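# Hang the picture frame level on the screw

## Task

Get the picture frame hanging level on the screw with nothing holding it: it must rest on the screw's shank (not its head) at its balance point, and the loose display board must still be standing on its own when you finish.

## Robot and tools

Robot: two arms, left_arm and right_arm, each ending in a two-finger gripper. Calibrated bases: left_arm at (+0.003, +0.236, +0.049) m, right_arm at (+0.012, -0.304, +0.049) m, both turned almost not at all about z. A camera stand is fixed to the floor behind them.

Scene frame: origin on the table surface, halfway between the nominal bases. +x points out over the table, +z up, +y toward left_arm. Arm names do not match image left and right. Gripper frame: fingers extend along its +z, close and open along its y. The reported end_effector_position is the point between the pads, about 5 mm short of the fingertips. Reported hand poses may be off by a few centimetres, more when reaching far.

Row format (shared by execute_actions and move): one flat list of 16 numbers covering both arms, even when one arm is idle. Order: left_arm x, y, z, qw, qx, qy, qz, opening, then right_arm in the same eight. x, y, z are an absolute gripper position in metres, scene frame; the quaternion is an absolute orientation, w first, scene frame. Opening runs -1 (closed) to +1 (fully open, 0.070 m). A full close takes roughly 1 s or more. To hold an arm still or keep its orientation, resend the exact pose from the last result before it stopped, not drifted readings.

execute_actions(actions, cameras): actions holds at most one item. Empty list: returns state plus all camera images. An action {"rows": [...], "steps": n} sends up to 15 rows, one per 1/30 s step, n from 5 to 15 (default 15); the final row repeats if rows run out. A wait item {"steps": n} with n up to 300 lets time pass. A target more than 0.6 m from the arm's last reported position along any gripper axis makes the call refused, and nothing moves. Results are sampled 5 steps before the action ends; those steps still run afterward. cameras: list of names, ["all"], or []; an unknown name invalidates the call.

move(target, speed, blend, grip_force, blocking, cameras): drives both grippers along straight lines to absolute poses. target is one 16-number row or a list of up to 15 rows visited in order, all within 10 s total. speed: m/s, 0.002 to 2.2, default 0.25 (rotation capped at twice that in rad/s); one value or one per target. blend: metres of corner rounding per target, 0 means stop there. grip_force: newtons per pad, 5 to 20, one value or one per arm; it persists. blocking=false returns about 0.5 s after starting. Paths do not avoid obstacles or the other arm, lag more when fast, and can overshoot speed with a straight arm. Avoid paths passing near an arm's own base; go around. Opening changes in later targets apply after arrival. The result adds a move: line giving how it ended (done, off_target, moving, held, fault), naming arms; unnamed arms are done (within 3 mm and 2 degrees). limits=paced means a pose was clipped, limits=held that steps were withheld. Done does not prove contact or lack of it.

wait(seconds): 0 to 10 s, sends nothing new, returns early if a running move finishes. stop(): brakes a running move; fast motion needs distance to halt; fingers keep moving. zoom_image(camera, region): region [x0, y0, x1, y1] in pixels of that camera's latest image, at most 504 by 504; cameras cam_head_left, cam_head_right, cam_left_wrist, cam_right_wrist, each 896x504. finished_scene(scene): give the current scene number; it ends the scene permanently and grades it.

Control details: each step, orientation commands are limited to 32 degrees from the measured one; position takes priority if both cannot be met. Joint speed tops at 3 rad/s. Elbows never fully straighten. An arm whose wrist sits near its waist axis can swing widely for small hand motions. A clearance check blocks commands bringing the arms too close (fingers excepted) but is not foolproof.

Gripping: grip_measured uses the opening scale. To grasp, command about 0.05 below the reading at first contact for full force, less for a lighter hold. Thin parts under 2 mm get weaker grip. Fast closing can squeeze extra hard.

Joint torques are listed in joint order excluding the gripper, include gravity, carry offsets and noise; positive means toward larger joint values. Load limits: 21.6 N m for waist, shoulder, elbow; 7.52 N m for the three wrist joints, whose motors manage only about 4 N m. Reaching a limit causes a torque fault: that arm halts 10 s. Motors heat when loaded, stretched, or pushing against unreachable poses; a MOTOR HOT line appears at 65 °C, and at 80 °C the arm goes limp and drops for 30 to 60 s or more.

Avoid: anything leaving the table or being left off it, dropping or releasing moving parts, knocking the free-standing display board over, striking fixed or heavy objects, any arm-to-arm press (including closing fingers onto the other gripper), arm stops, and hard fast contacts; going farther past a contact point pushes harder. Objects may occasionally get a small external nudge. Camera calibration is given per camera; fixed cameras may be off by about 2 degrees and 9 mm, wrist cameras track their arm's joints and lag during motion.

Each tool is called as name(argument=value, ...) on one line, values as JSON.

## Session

execute_actions(actions=[])

Scene clock: 0.00 s of 4500.00 s.
left_arm: end_effector_position=(+0.4202, +0.3387, +0.3327) grip_measured=+0.98 end_effector_quat_wxyz=(+0.569, -0.093, +0.773, -0.263) | right_arm: end_effector_position=(+0.0592, +0.1070, +0.2848) grip_measured=+0.98 end_effector_quat_wxyz=(-0.315, +0.854, -0.247, -0.332)
Joint positions: left_arm=[0.682 1.54 -1.063 -1.578 0.957 1.346 0.069] | right_arm=[1.098 1.584 -1.251 0.984 0.989 -1.935 0.069]
Joint torques (N m): no reading
Motor temperatures (°C): left_arm=[29 31 31 30 33 29] | right_arm=[28 30 32 33 36 30]
Hand target: left_arm +0.4202, +0.3387, +0.3327; +0.569, -0.093, +0.773, -0.263 | right_arm +0.0592, +0.1070, +0.2848; -0.315, +0.854, -0.247, -0.332
camera_calibration:
cam_left_wrist: T_world_to_cam=[[-0.138711, -0.855812, 0.498343, 0.185923], [-0.79869, -0.200849, -0.567233, 0.592911], [0.585536, -0.476703, -0.655668, 0.255234], [0, 0, 0, 1]] pos_world=[0.349893, 0.399872, 0.411014]
cam_right_wrist: T_world_to_cam=[[0.659904, 0.664249, 0.35114, -0.209496], [0.748492, -0.621906, -0.230199, 0.0814699], [0.0654668, 0.414735, -0.907584, 0.328533], [0, 0, 0, 1]] pos_world=[0.0557595, 0.0535699, 0.390488]

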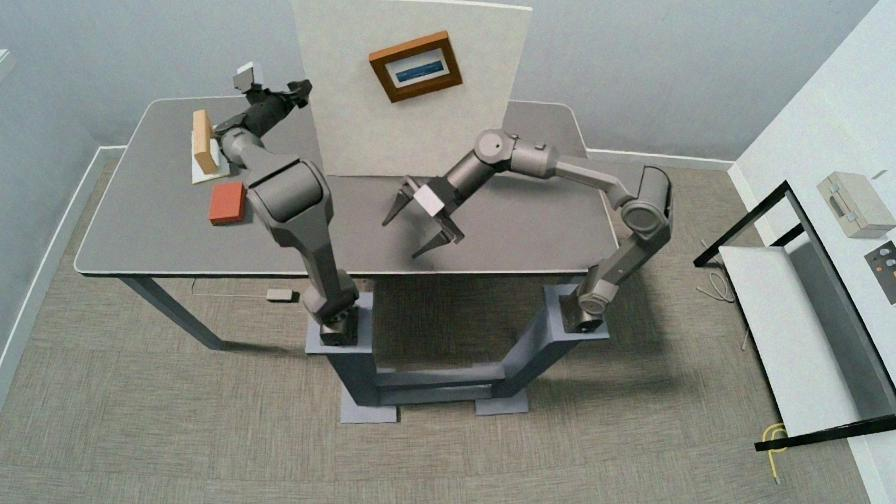

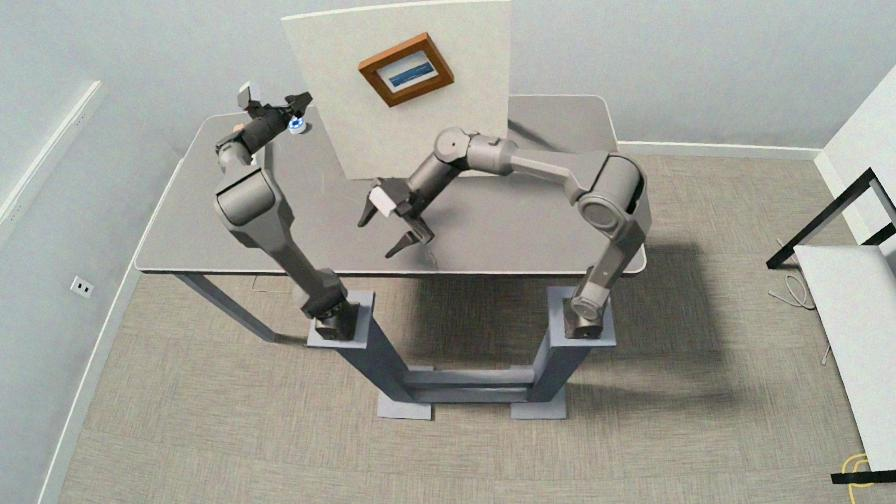

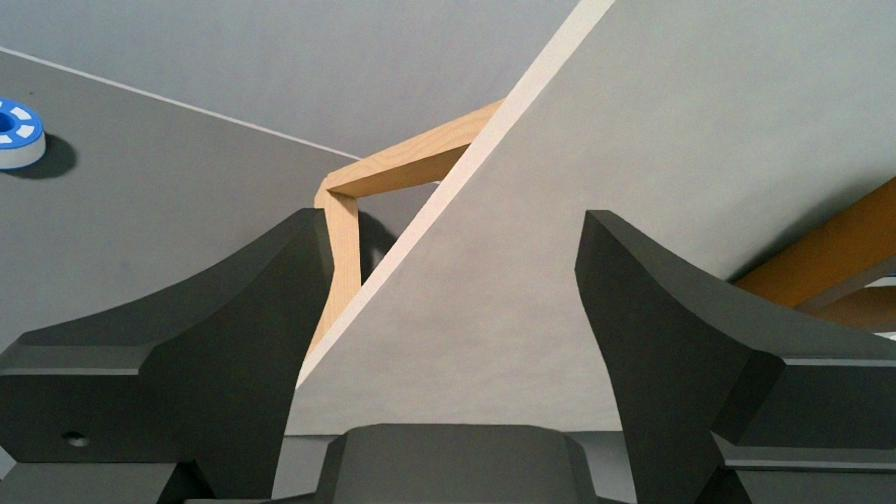

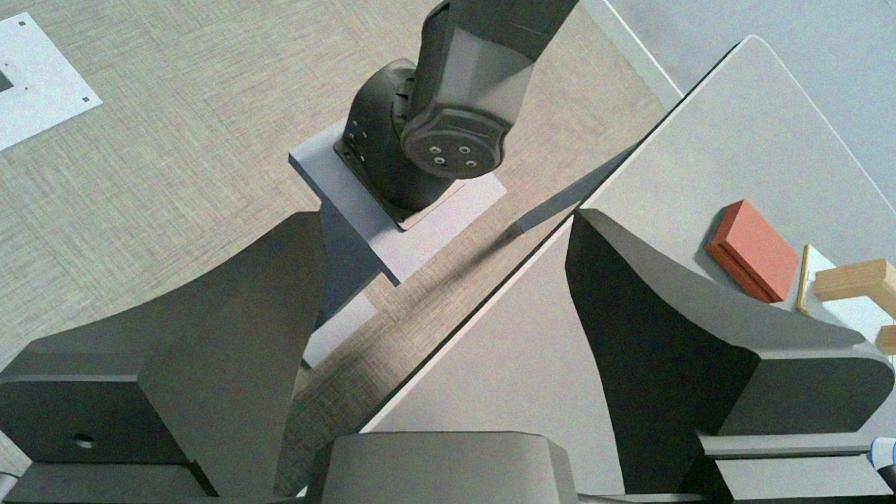

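zoom_image(camera="cam_head_left", region=[360, 20, 480, 110])

zoom_image(camera="cam_head_right", region=[350, 20, 470, 110])

zoom_image(camera="cam_head_left", region=[280, 0, 540, 190])

zoom_image(camera="cam_head_right", region=[270, 0, 530, 190])

Scaled by 4.200 from the camera's 896x504 image, which has a finer 1280x720 frame.

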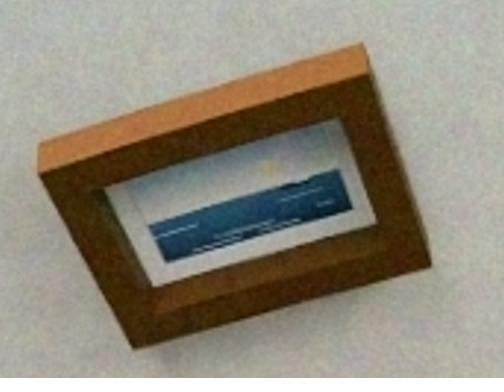

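Scaled by 4.200 from the camera's 896x504 image, which has a finer 1280x720 frame.

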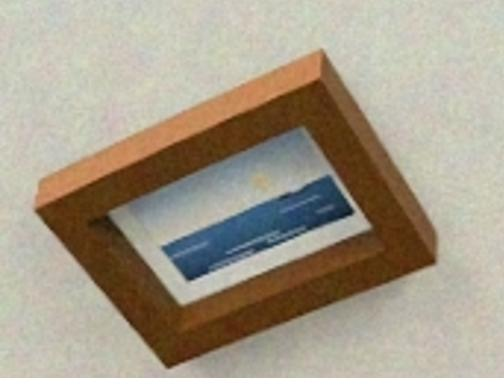

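Scaled by 1.938 from the camera's 896x504 image, which has a finer 1280x720 frame.

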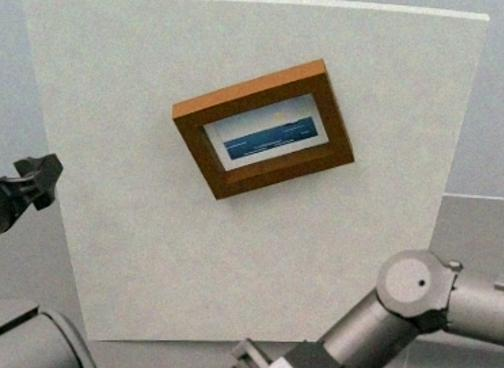

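Scaled by 1.938 from the camera's 896x504 image, which has a finer 1280x720 frame.

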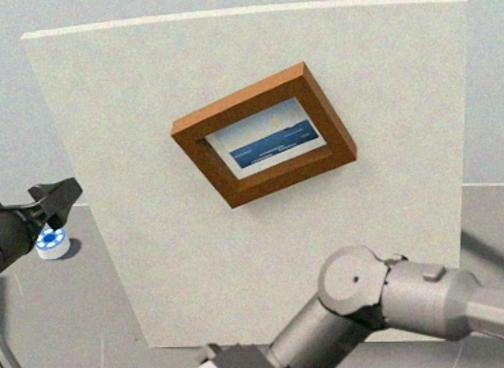

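move(target=[[0.33,0.27,0.42,0.7071,0,0.7071,0,1,0.20,-0.10,0.38,0.500,0.040,0.865,-0.018,1],[0.27,0.12,0.44,0.7071,0,0.7071,0,1,0.28,-0.13,0.43,0.500,0.040,0.865,-0.018,1]], speed=0.35, blend=0.03, cameras=["all"])

Scene clock: 8.77 s of 4500.00 s.
left_arm: end_effector_position=(+0.2701, +0.1195, +0.4395) grip_measured=+0.98 end_effector_quat_wxyz=(+0.707, +0.000, +0.707, +0.000) | right_arm: end_effector_position=(+0.2807, -0.1303, +0.4297) grip_measured=+0.98 end_effector_quat_wxyz=(+0.521, -0.004, +0.851, +0.056)
Joint positions: left_arm=[-1.199 0.976 -0.851 -1.557 -1.204 1.532 0.069] | right_arm=[1.152 1.187 -1.343 -0.944 1.216 1.179 0.069]
Joint torques (N m): left_arm=[0.51 -2.5 -3.33 0.84 0 0.01] | right_arm=[0.68 -3.42 -3.45 -0.85 -0.01 0.26]
Hand target: left_arm +0.2700, +0.1200, +0.4400; +0.707, +0.000, +0.707, +0.000 | right_arm +0.2805, -0.1302, +0.4297; +0.521, -0.004, +0.852, +0.056
Off the commanded pose: left_arm 0.001 m, 0 deg | right_arm 0.001 m, 10 deg.
joint sent to its limit (right arm) — joint 5 (wrist pitch), upper limit.
Kept back: nothing.
move: off_target (right_arm)
camera_calibration:
cam_left_wrist: T_world_to_cam=[[0.0233217, -0.99965, -0.012498, 0.122264], [-0.560706, -0.00272915, -0.82801, 0.51627], [0.827686, 0.0263183, -0.560574, 0.141351], [0, 0, 0, 1]] pos_world=[0.16963, 0.11991, 0.508243]
cam_right_wrist: T_world_to_cam=[[0.0386974, -0.991918, -0.120832, -0.0874887], [-0.905041, 0.0164647, -0.425005, 0.43254], [0.423559, 0.125805, -0.89709, 0.40141], [0, 0, 0, 1]] pos_world=[0.224832, -0.144403, 0.533361]

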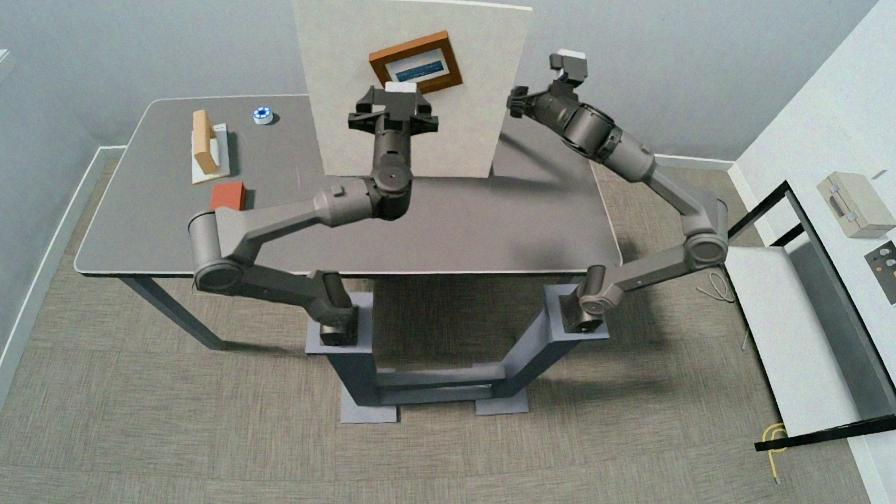

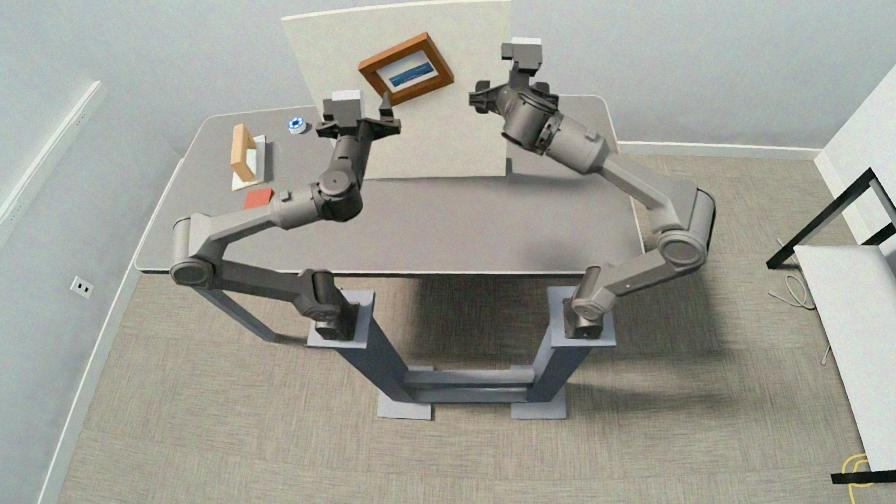

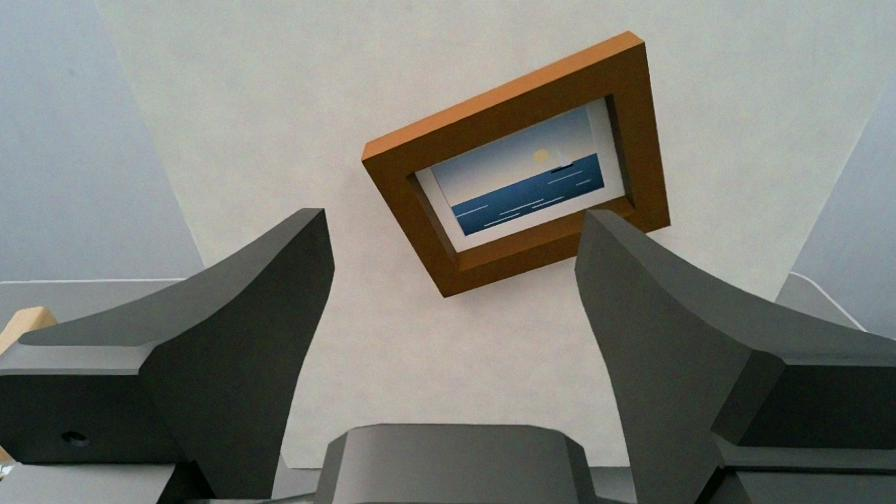

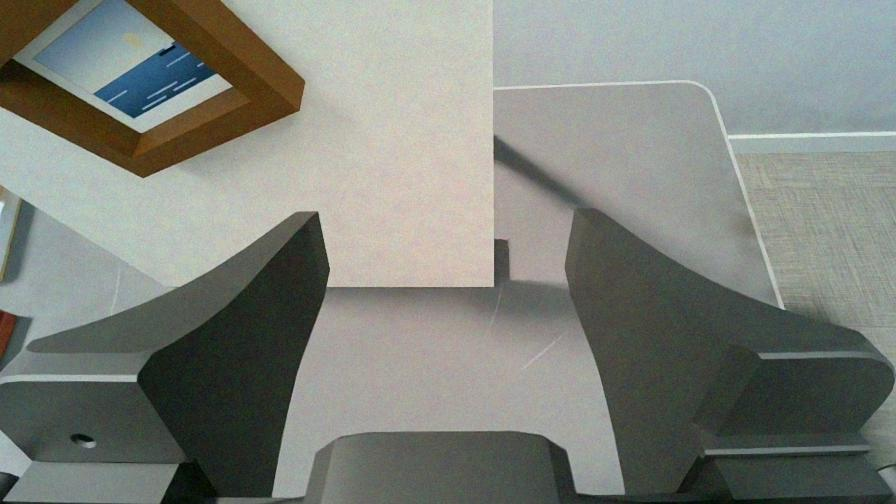

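move(target=[0.368,0.146,0.351,0.6885,-0.1246,0.6960,-0.1608,0.0,0.368,0.029,0.442,0.4849,-0.0788,0.8505,-0.1875,0.0], speed=0.2, cameras=["all"])

Scene clock: 13.10 s of 4500.00 s.
left_arm: end_effector_position=(+0.3680, +0.1458, +0.3513) grip_measured=+0.00 end_effector_quat_wxyz=(+0.689, -0.125, +0.696, -0.161) | right_arm: end_effector_position=(+0.3682, +0.0291, +0.4416) grip_measured=+0.00 end_effector_quat_wxyz=(+0.574, -0.156, +0.800, -0.079)
Joint positions: left_arm=[-0.498 1.19 -0.62 -0.806 -0.648 0.286 0.035] | right_arm=[1.166 1.853 -2.012 -1.101 1.216 0.827 0.035]
Joint torques (N m): left_arm=[0 -2.9 -2.6 0.22 -1.24 0.08] | right_arm=[0.14 -8.61 -3.46 -1.11 0.03 0.28]
Hand target: left_arm +0.3680, +0.1460, +0.3510; +0.689, -0.125, +0.696, -0.161 | right_arm +0.3682, +0.0288, +0.4418; +0.575, -0.156, +0.800, -0.079
Off the commanded pose: left_arm 0.000 m, 0 deg | right_arm 0.000 m, 19 deg.
joint sent to its limit (right arm) — joint 5 (wrist pitch), upper limit.
Kept back: nothing.
move: off_target (right_arm)
camera_calibration:
cam_left_wrist: T_world_to_cam=[[-0.0257856, -0.922281, 0.385658, 0.0120208], [-0.576465, -0.301464, -0.759478, 0.523466], [0.816715, -0.241902, -0.52389, 0.0404609], [0, 0, 0, 1]] pos_world=[0.269025, 0.17868, 0.414122]
cam_right_wrist: T_world_to_cam=[[0.138011, -0.951723, 0.274185, -0.143588], [-0.812022, -0.26723, -0.518852, 0.529625], [0.567074, -0.151037, -0.809701, 0.271563], [0, 0, 0, 1]] pos_world=[0.295888, 0.0458916, 0.534051]

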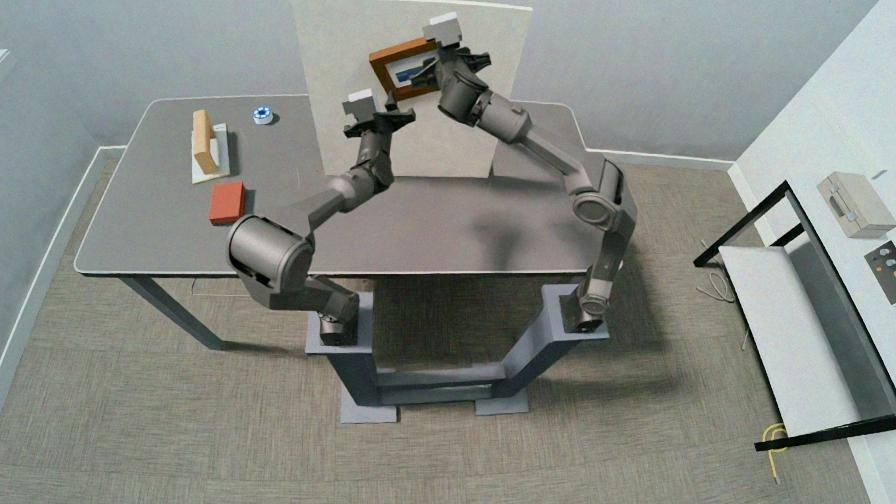

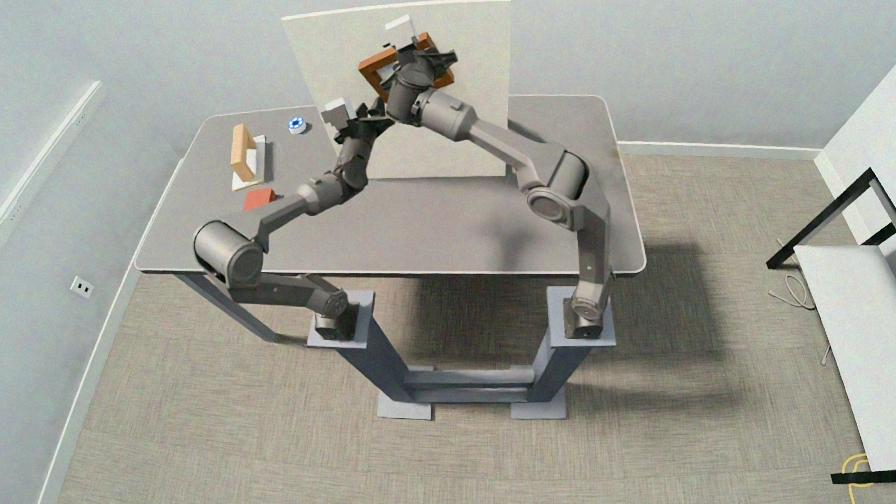

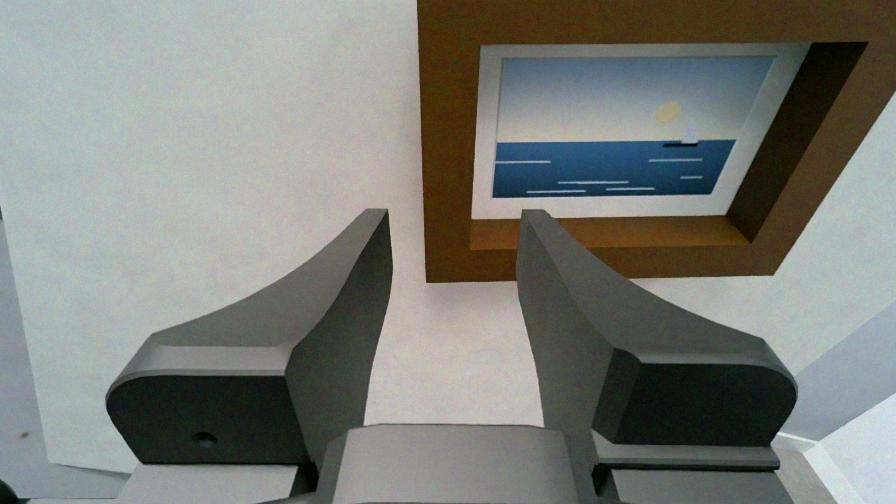

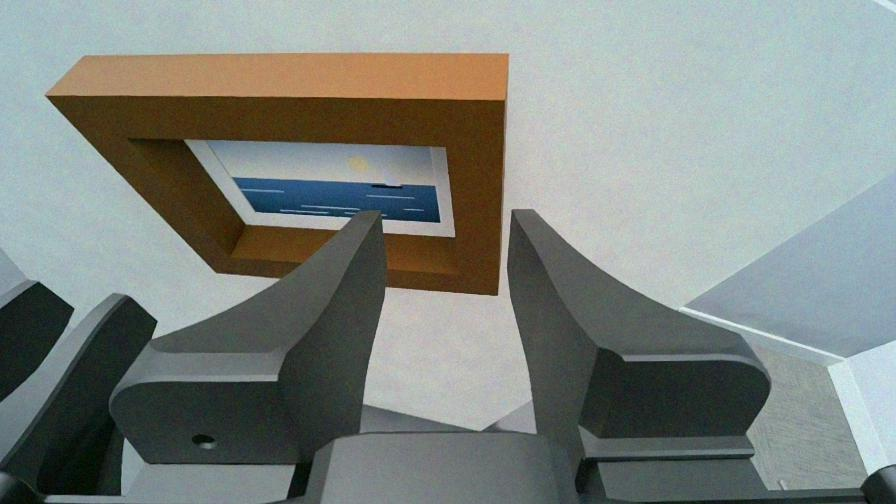

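move(target=[[0.390,0.146,0.351,0.6885,-0.1246,0.6960,-0.1608,0.0,0.372,0.009,0.4265,0.574,-0.156,0.800,-0.079,0.0],[0.425,0.146,0.351,0.6885,-0.1246,0.6960,-0.1608,0.0,0.405,0.0110,0.414,0.574,-0.156,0.800,-0.079,0.0]], speed=[0.08,0.05], cameras=["cam_left_wrist","cam_right_wrist"])

Scene clock: 16.77 s of 4500.00 s.
left_arm: end_effector_position=(+0.4254, +0.1460, +0.3509) grip_measured=+0.00 end_effector_quat_wxyz=(+0.689, -0.125, +0.696, -0.161) | right_arm: end_effector_position=(+0.4054, +0.0110, +0.4137) grip_measured=+0.00 end_effector_quat_wxyz=(+0.574, -0.156, +0.800, -0.079)
Joint positions: left_arm=[-0.369 1.388 -0.782 -0.593 -0.603 0.1 0.035] | right_arm=[1.049 1.827 -1.859 -1.107 1.057 0.893 0.035]
Joint torques (N m): left_arm=[-0.29 -4.97 -2.69 0.09 -1.14 0.01] | right_arm=[0.78 -8.2 -4.42 -0.94 -0.15 -0.02]
Hand target: left_arm +0.4250, +0.1460, +0.3510; +0.689, -0.125, +0.696, -0.161 | right_arm +0.4050, +0.0110, +0.4140; +0.574, -0.156, +0.800, -0.079
Off the commanded pose: left_arm 0.000 m, 0 deg | right_arm 0.001 m, 0 deg.
Kept back: nothing.
move: done
camera_calibration:
cam_left_wrist: T_world_to_cam=[[-0.0249044, -0.922552, 0.385068, 0.0137146], [-0.576771, -0.301353, -0.75929, 0.556359], [0.816526, -0.241006, -0.524597, -0.00635709], [0, 0, 0, 1]] pos_world=[0.326424, 0.178781, 0.413822]
cam_right_wrist: T_world_to_cam=[[0.137892, -0.951751, 0.274147, -0.158267], [-0.812811, -0.266907, -0.517784, 0.54039], [0.565972, -0.151431, -0.810397, 0.225762], [0, 0, 0, 1]] pos_world=[0.333284, 0.0277906, 0.50615]
Images, in order (width x height): cam_left_wrist 896x504, cam_right_wrist 896x504.

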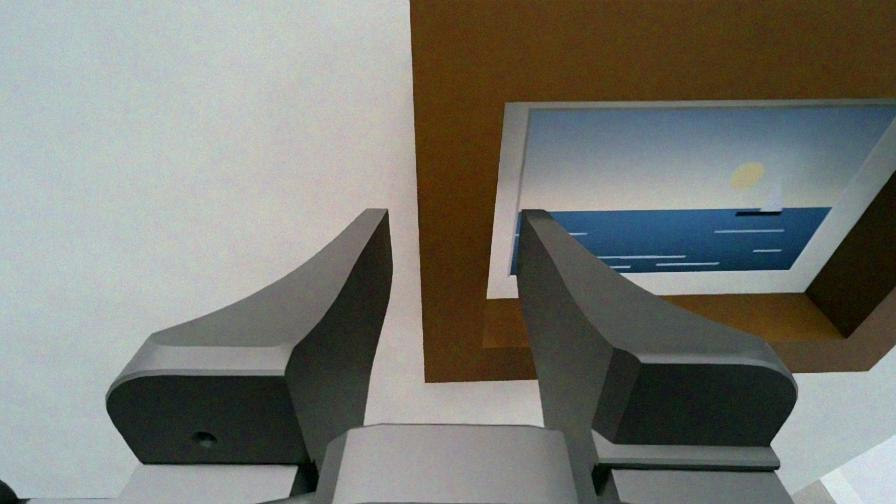

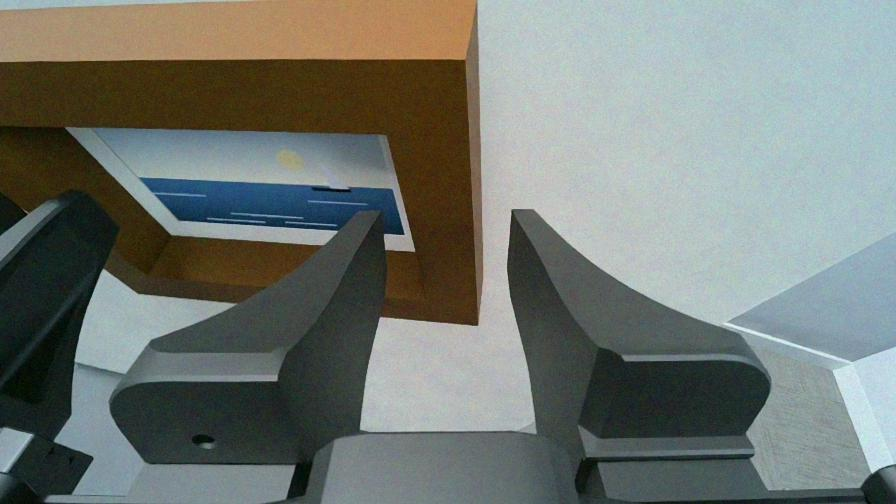

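move(target=[0.441,0.1455,0.351,0.6885,-0.1246,0.6960,-0.1608,0.0,0.4276,0.0147,0.4052,0.574,-0.156,0.800,-0.079,0.0], speed=0.04, cameras=["cam_left_wrist","cam_right_wrist"])

Scene clock: 17.97 s of 4500.00 s.
left_arm: end_effector_position=(+0.4411, +0.1455, +0.3511) grip_measured=+0.00 end_effector_quat_wxyz=(+0.689, -0.125, +0.696, -0.161) | right_arm: end_effector_position=(+0.4279, +0.0148, +0.4050) grip_measured=+0.00 end_effector_quat_wxyz=(+0.574, -0.156, +0.800, -0.079)
Joint positions: left_arm=[-0.346 1.441 -0.834 -0.556 -0.594 0.069 0.035] | right_arm=[1.002 1.884 -1.907 -1.093 1.012 0.878 0.035]
Joint torques (N m): left_arm=[0.31 -5.04 -3.1 0.24 -1.12 -0.09] | right_arm=[0.67 -8.56 -4.34 -0.9 -0.24 0]
Hand target: left_arm +0.4410, +0.1455, +0.3510; +0.689, -0.125, +0.696, -0.161 | right_arm +0.4276, +0.0147, +0.4052; +0.574, -0.156, +0.800, -0.079
Off the commanded pose: left_arm 0.000 m, 0 deg | right_arm 0.000 m, 0 deg.
Kept back: nothing.
move: done
camera_calibration:
cam_left_wrist: T_world_to_cam=[[-0.0250747, -0.92258, 0.384991, 0.0136625], [-0.576242, -0.301356, -0.759691, 0.565401], [0.816894, -0.240897, -0.524073, -0.0195549], [0, 0, 0, 1]] pos_world=[0.342125, 0.178281, 0.414022]
cam_right_wrist: T_world_to_cam=[[0.138129, -0.951725, 0.274115, -0.15545], [-0.812666, -0.267113, -0.517904, 0.555174], [0.566122, -0.151226, -0.810331, 0.206597], [0, 0, 0, 1]] pos_world=[0.355684, 0.0315911, 0.49755]
Images, in order (width x height): cam_left_wrist 896x504, cam_right_wrist 896x504.

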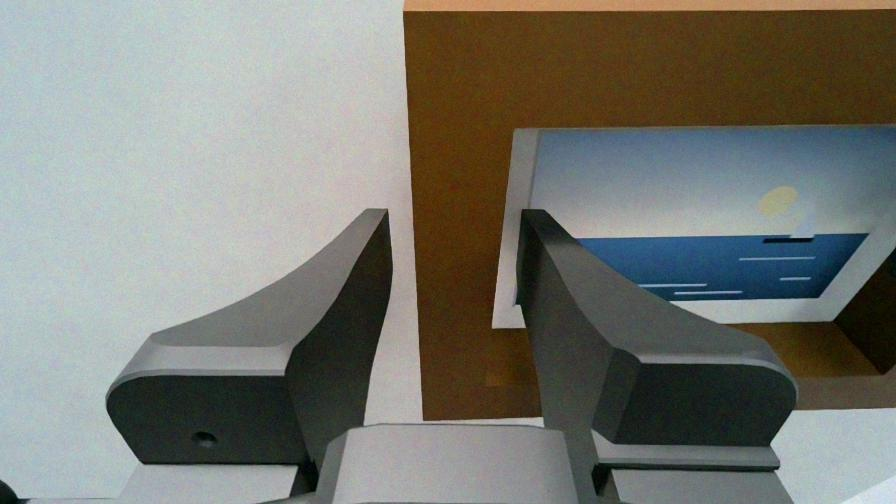

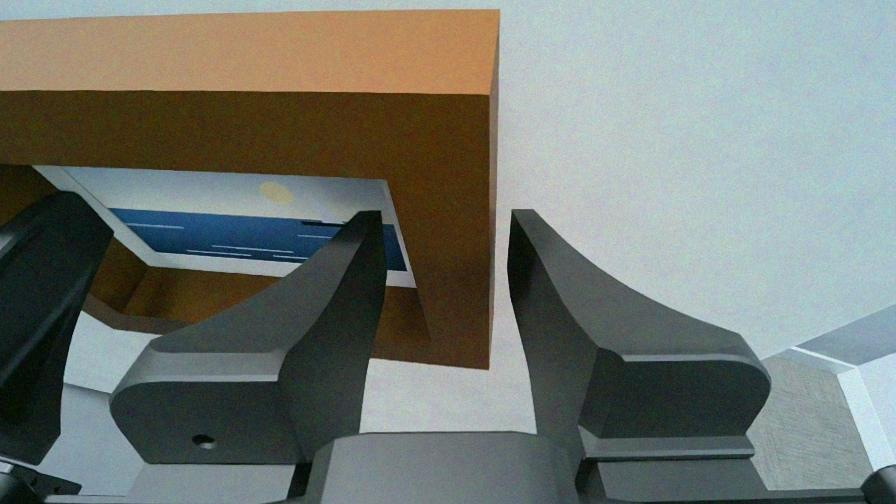

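move(target=[[0.441,0.1455,0.351,0.6885,-0.1246,0.6960,-0.1608,-0.28,0.4276,0.0147,0.4052,0.574,-0.156,0.800,-0.079,-0.28],[0.441,0.1455,0.351,0.6885,-0.1246,0.6960,-0.1608,-0.38,0.4276,0.0147,0.4052,0.574,-0.156,0.800,-0.079,-0.38]], speed=0.04, cameras=["cam_left_wrist","cam_right_wrist"])

Scene clock: 19.23 s of 4500.00 s.
left_arm: end_effector_position=(+0.4411, +0.1456, +0.3506) grip_measured=-0.38 end_effector_quat_wxyz=(+0.688, -0.125, +0.696, -0.161) | right_arm: end_effector_position=(+0.4278, +0.0140, +0.4056) grip_measured=-0.38 end_effector_quat_wxyz=(+0.574, -0.155, +0.800, -0.080)
Joint positions: left_arm=[-0.346 1.441 -0.833 -0.557 -0.594 0.069 0.022] | right_arm=[1.002 1.883 -1.907 -1.094 1.014 0.878 0.022]
Joint torques (N m): left_arm=[-1.37 -6.22 -3.15 0.5 -1.27 0.06] | right_arm=[2.13 -7.26 -3.57 -0.54 -0.93 0.25]
Hand target: left_arm +0.4410, +0.1455, +0.3510; +0.689, -0.125, +0.696, -0.161 | right_arm +0.4276, +0.0147, +0.4052; +0.574, -0.156, +0.800, -0.079
Off the commanded pose: left_arm 0.000 m, 0 deg | right_arm 0.001 m, 0 deg.
Kept back: nothing.
move: done
camera_calibration:
cam_left_wrist: T_world_to_cam=[[-0.0239861, -0.922365, 0.385575, 0.0132561], [-0.577074, -0.302167, -0.758736, 0.565161], [0.81634, -0.240704, -0.525025, -0.0191906], [0, 0, 0, 1]] pos_world=[0.342124, 0.178381, 0.413622]
cam_right_wrist: T_world_to_cam=[[0.136055, -0.951916, 0.274489, -0.155482], [-0.812795, -0.265666, -0.518446, 0.555408], [0.566439, -0.152566, -0.809858, 0.206733], [0, 0, 0, 1]] pos_world=[0.355485, 0.0310879, 0.498051]
Images, in order (width x height): cam_left_wrist 896x504, cam_right_wrist 896x504.

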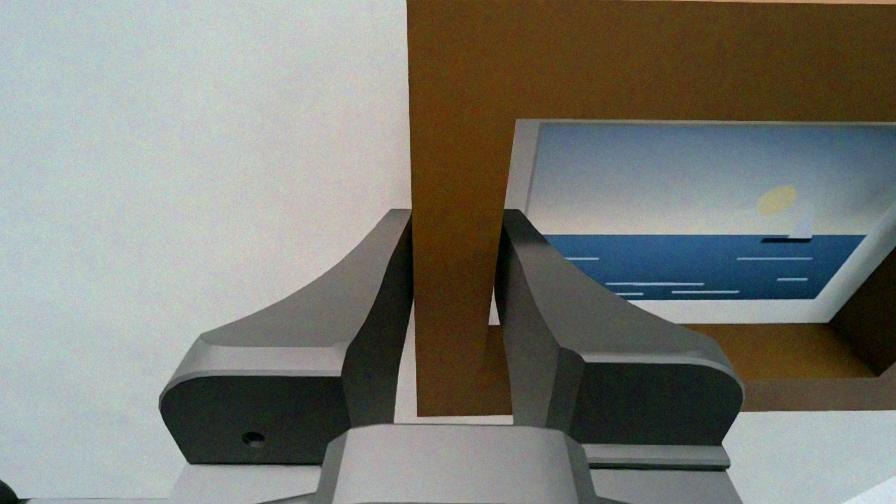

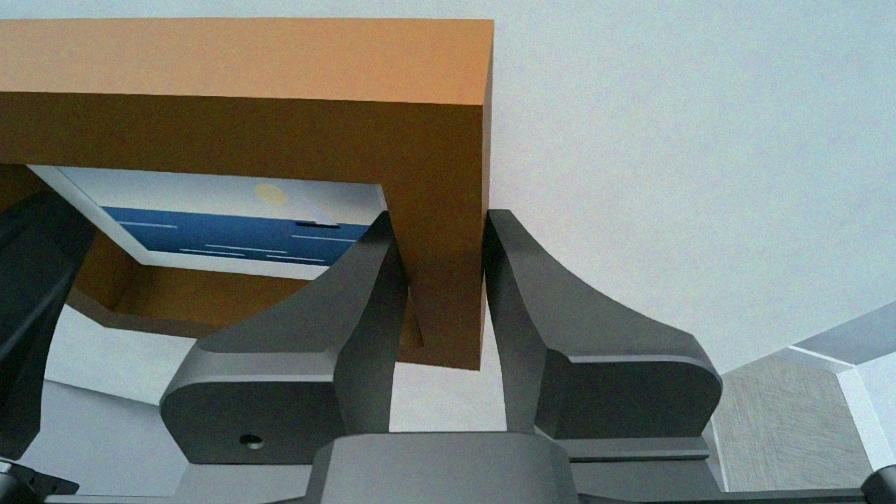

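move(target=[[0.441,0.1455,0.351,0.6885,-0.1246,0.6960,-0.1608,-0.43,0.4278,0.0140,0.4056,0.574,-0.156,0.800,-0.079,-0.43],[0.441,0.1455,0.351,0.6885,-0.1246,0.6960,-0.1608,-1,0.4278,0.0140,0.4056,0.574,-0.156,0.800,-0.079,-1]], speed=0.04, cameras=["cam_left_wrist","cam_right_wrist"])

Scene clock: 20.67 s of 4500.00 s.
left_arm: end_effector_position=(+0.4411, +0.1459, +0.3505) grip_measured=-0.44 end_effector_quat_wxyz=(+0.688, -0.125, +0.697, -0.160) | right_arm: end_effector_position=(+0.4278, +0.0140, +0.4055) grip_measured=-0.40 end_effector_quat_wxyz=(+0.574, -0.156, +0.800, -0.079)
Joint positions: left_arm=[-0.345 1.441 -0.833 -0.556 -0.593 0.07 0.02] | right_arm=[1.001 1.882 -1.906 -1.093 1.012 0.876 0.021]
Joint torques (N m): left_arm=[-5.76 -7.27 -5.45 0.95 -1.59 -0.4] | right_arm=[3.46 -6.83 -3.47 0.14 -1.34 0.28]
Hand target: left_arm +0.4410, +0.1455, +0.3510; +0.689, -0.125, +0.696, -0.161 | right_arm +0.4278, +0.0140, +0.4056; +0.574, -0.156, +0.800, -0.079
Off the commanded pose: left_arm 0.001 m, 0 deg | right_arm 0.000 m, 0 deg.
Kept back: nothing.
move: done
camera_calibration:
cam_left_wrist: T_world_to_cam=[[-0.0236351, -0.923049, 0.383955, 0.0141547], [-0.577351, -0.300939, -0.759014, 0.565194], [0.816154, -0.239616, -0.52581, -0.019082], [0, 0, 0, 1]] pos_world=[0.342224, 0.178582, 0.413521]
cam_right_wrist: T_world_to_cam=[[0.137737, -0.951658, 0.274548, -0.15632], [-0.812783, -0.267012, -0.517773, 0.555137], [0.56605, -0.151831, -0.810268, 0.206966], [0, 0, 0, 1]] pos_world=[0.355584, 0.0308892, 0.49805]
Images, in order (width x height): cam_left_wrist 896x504, cam_right_wrist 896x504.

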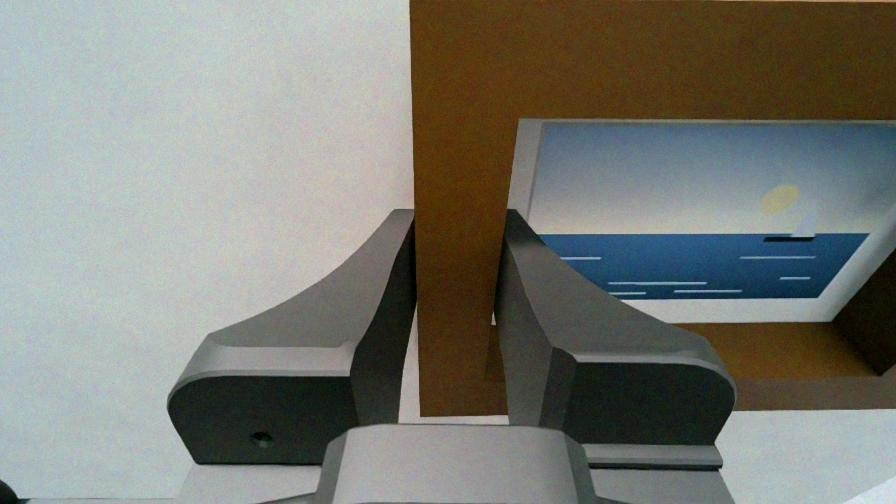

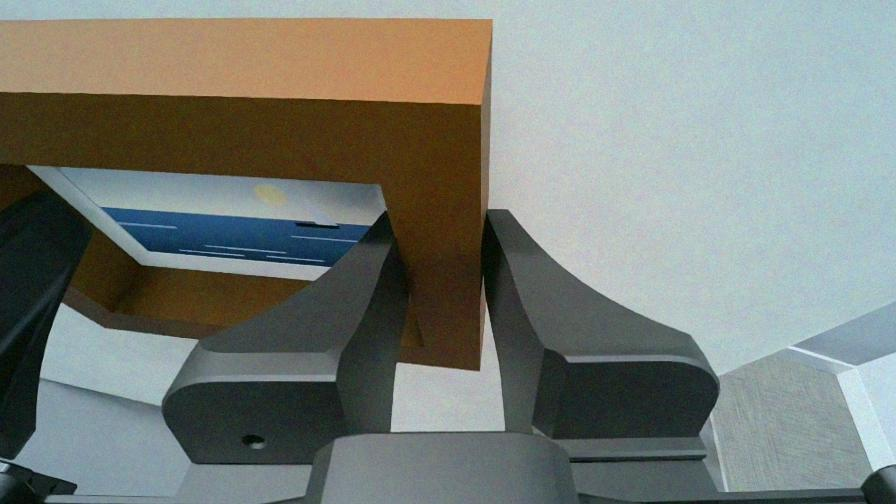

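move(target=[[0.4411,0.1459,0.3605,0.6885,-0.1246,0.6960,-0.1608,-1,0.4278,0.0140,0.4155,0.574,-0.156,0.800,-0.079,-1],[0.4331,0.1459,0.3625,0.6885,-0.1246,0.6960,-0.1608,-1,0.4198,0.0140,0.4175,0.574,-0.156,0.800,-0.079,-1]], speed=0.03, cameras=["cam_left_wrist","cam_right_wrist"])

Scene clock: 24.53 s of 4500.00 s.
left_arm: end_effector_position=(+0.4330, +0.1462, +0.3633) grip_measured=-0.44 end_effector_quat_wxyz=(+0.689, -0.125, +0.695, -0.161) | right_arm: end_effector_position=(+0.4198, +0.0141, +0.4175) grip_measured=-0.40 end_effector_quat_wxyz=(+0.574, -0.156, +0.800, -0.079)
Joint positions: left_arm=[-0.357 1.395 -0.84 -0.617 -0.557 0.136 0.02] | right_arm=[1.019 1.874 -1.944 -1.076 1.048 0.84 0.021]
Joint torques (N m): left_arm=[-6.63 -7.37 -5.57 1.31 -1.27 -0.44] | right_arm=[5 -4.89 -2.57 0.82 -1.58 0.29]
Hand target: left_arm +0.4331, +0.1459, +0.3625; +0.689, -0.125, +0.696, -0.161 | right_arm +0.4198, +0.0140, +0.4175; +0.574, -0.156, +0.800, -0.079
Off the commanded pose: left_arm 0.001 m, 0 deg | right_arm 0.000 m, 0 deg.
Kept back: nothing.
move: done
camera_calibration:
cam_left_wrist: T_world_to_cam=[[-0.0249852, -0.922462, 0.385279, 0.00921409], [-0.574924, -0.302029, -0.760422, 0.569908], [0.817825, -0.240505, -0.522799, -0.00726563], [0, 0, 0, 1]] pos_world=[0.333826, 0.178881, 0.426022]
cam_right_wrist: T_world_to_cam=[[0.138186, -0.951838, 0.273696, -0.158198], [-0.812631, -0.266938, -0.518049, 0.554883], [0.566159, -0.150827, -0.81038, 0.221124], [0, 0, 0, 1]] pos_world=[0.347584, 0.0308925, 0.50995]
Images, in order (width x height): cam_left_wrist 896x504, cam_right_wrist 896x504.

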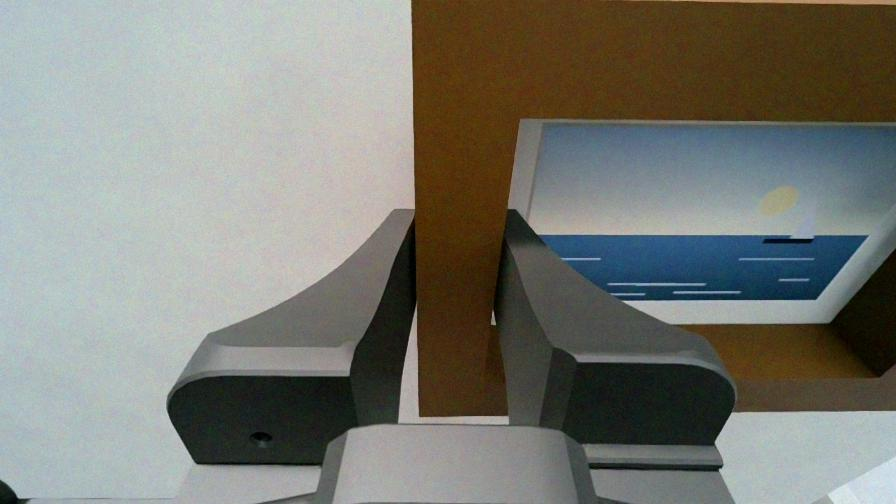

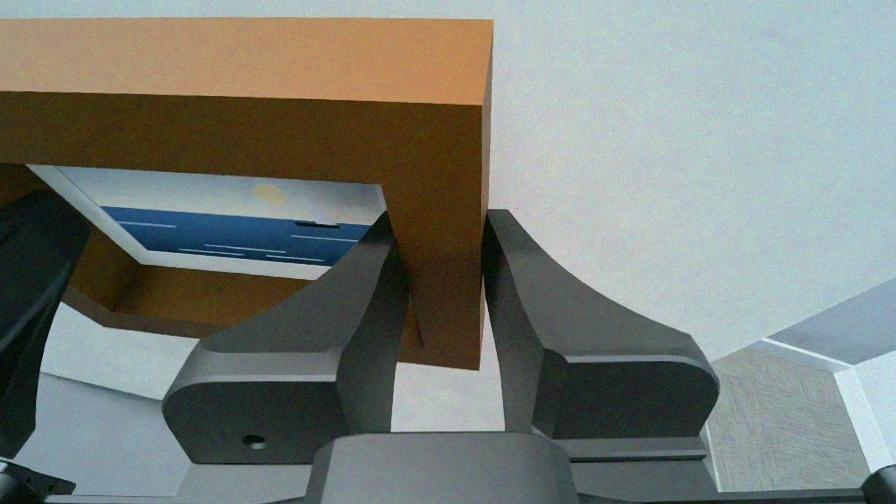

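move(target=[[0.4333,0.1494,0.3735,0.6953,-0.0777,0.7053,-0.1132,-1,0.4197,0.0106,0.4093,0.5833,-0.1167,0.8036,-0.0246,-1],[0.4334,0.1514,0.3838,0.6990,-0.0305,0.7113,-0.0653,-1,0.4196,0.0086,0.4008,0.5898,-0.0771,0.8033,0.0298,-1],[0.4335,0.1519,0.3945,0.6995,0.0170,0.7142,-0.0170,-1,0.4195,0.0081,0.3921,0.5937,-0.0369,0.7995,0.0841,-1]], speed=0.06, blend=0.002, cameras=["all"])

Scene clock: 28.60 s of 4500.00 s.
left_arm: end_effector_position=(+0.4334, +0.1517, +0.3945) grip_measured=-0.44 end_effector_quat_wxyz=(+0.700, +0.018, +0.714, -0.017) | right_arm: end_effector_position=(+0.4196, +0.0084, +0.3913) grip_measured=-0.40 end_effector_quat_wxyz=(+0.593, -0.037, +0.800, +0.084)
Joint positions: left_arm=[-0.335 1.35 -0.95 -0.807 -0.41 0.759 0.02] | right_arm=[0.966 1.742 -1.61 -1.207 0.78 1.433 0.021]
Joint torques (N m): left_arm=[-4.82 -5.82 -4.63 0.4 -0.04 -0.57] | right_arm=[4.7 -7.28 -4.43 -0.53 -1.67 -0.09]
Hand target: left_arm +0.4335, +0.1519, +0.3945; +0.700, +0.017, +0.714, -0.017 | right_arm +0.4195, +0.0081, +0.3921; +0.594, -0.037, +0.799, +0.084
Off the commanded pose: left_arm 0.000 m, 0 deg | right_arm 0.001 m, 0 deg.
Kept back: nothing.
move: done
camera_calibration:
cam_left_wrist: T_world_to_cam=[[-0.0257044, -0.999593, -0.0123822, 0.171192], [-0.576612, 0.0249434, -0.816637, 0.568851], [0.816613, -0.0138514, -0.577019, -0.00247108], [0, 0, 0, 1]] pos_world=[0.334425, 0.156899, 0.465238]
cam_right_wrist: T_world_to_cam=[[0.138041, -0.982502, -0.125041, -0.000124297], [-0.813456, -0.0404471, -0.580218, 0.562348], [0.565007, 0.18181, -0.804806, 0.194657], [0, 0, 0, 1]] pos_world=[0.34748, -0.0127673, 0.48293]

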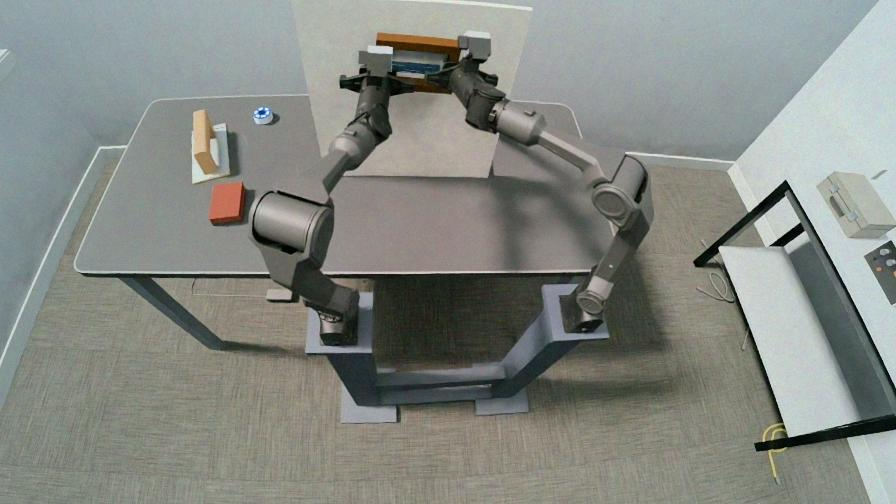

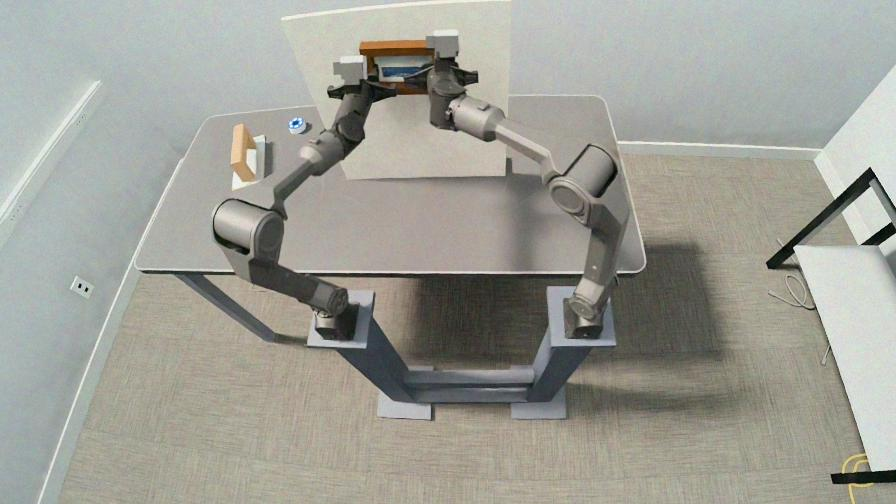

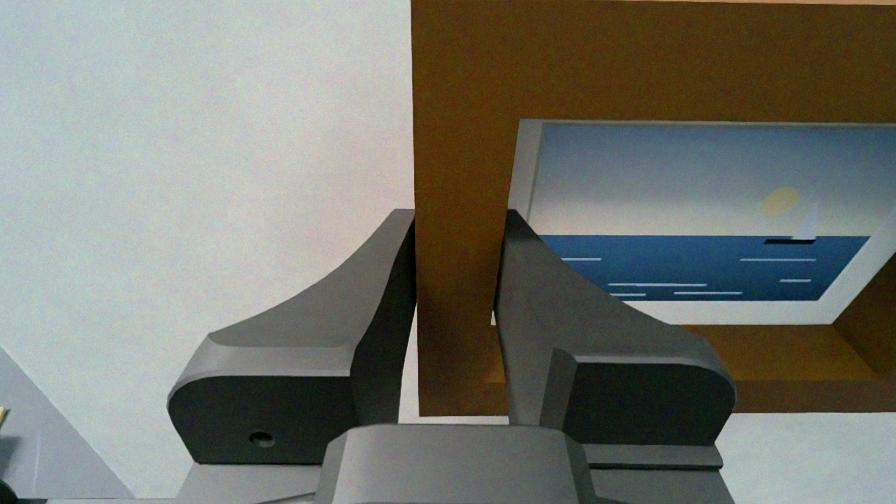

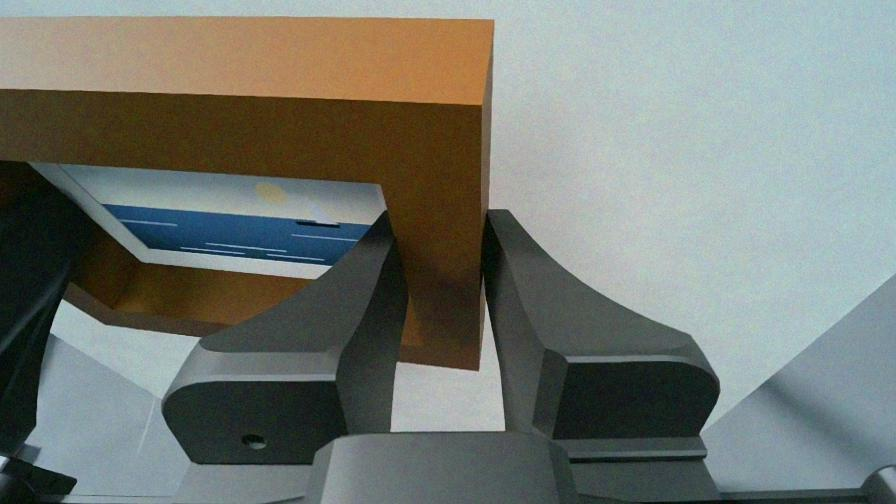

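zoom_image(camera="cam_head_left", region=[365, 20, 475, 100])

zoom_image(camera="cam_head_right", region=[350, 20, 460, 100])

zoom_image(camera="cam_head_left", region=[285, 0, 545, 30])

zoom_image(camera="cam_head_right", region=[270, 0, 530, 40])

zoom_image(camera="cam_head_left", region=[310, 150, 510, 190])

zoom_image(camera="cam_head_right", region=[330, 150, 530, 190])

Scaled by 4.582 from the camera's 896x504 image, which has a finer 1280x720 frame.

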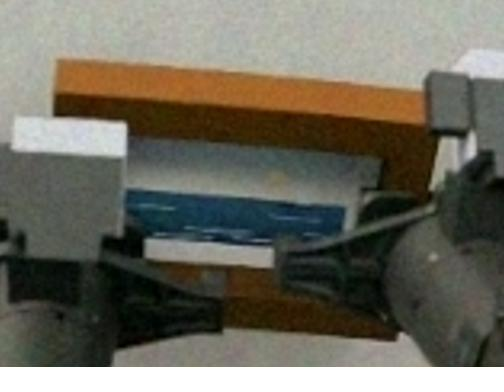

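Scaled by 4.582 from the camera's 896x504 image, which has a finer 1280x720 frame.

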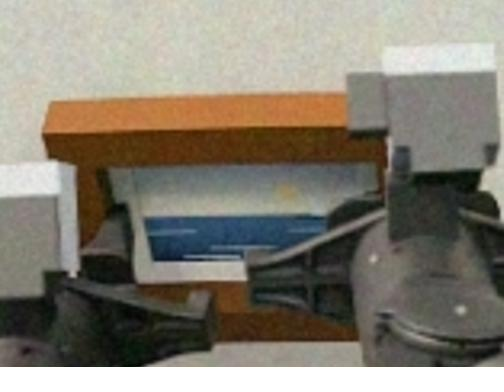

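Scaled by 1.938 from the camera's 896x504 image, which has a finer 1280x720 frame.

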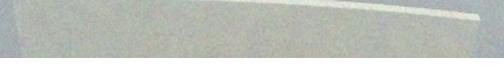

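Scaled by 1.938 from the camera's 896x504 image, which has a finer 1280x720 frame.

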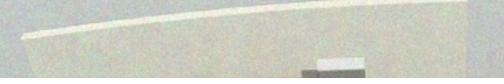

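Scaled by 2.520 from the camera's 896x504 image, which has a finer 1280x720 frame.

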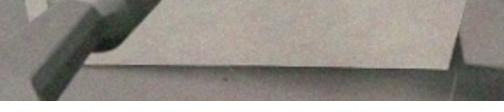

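Scaled by 2.520 from the camera's 896x504 image, which has a finer 1280x720 frame.

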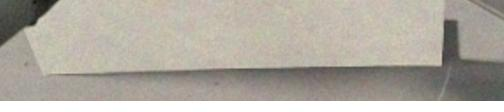

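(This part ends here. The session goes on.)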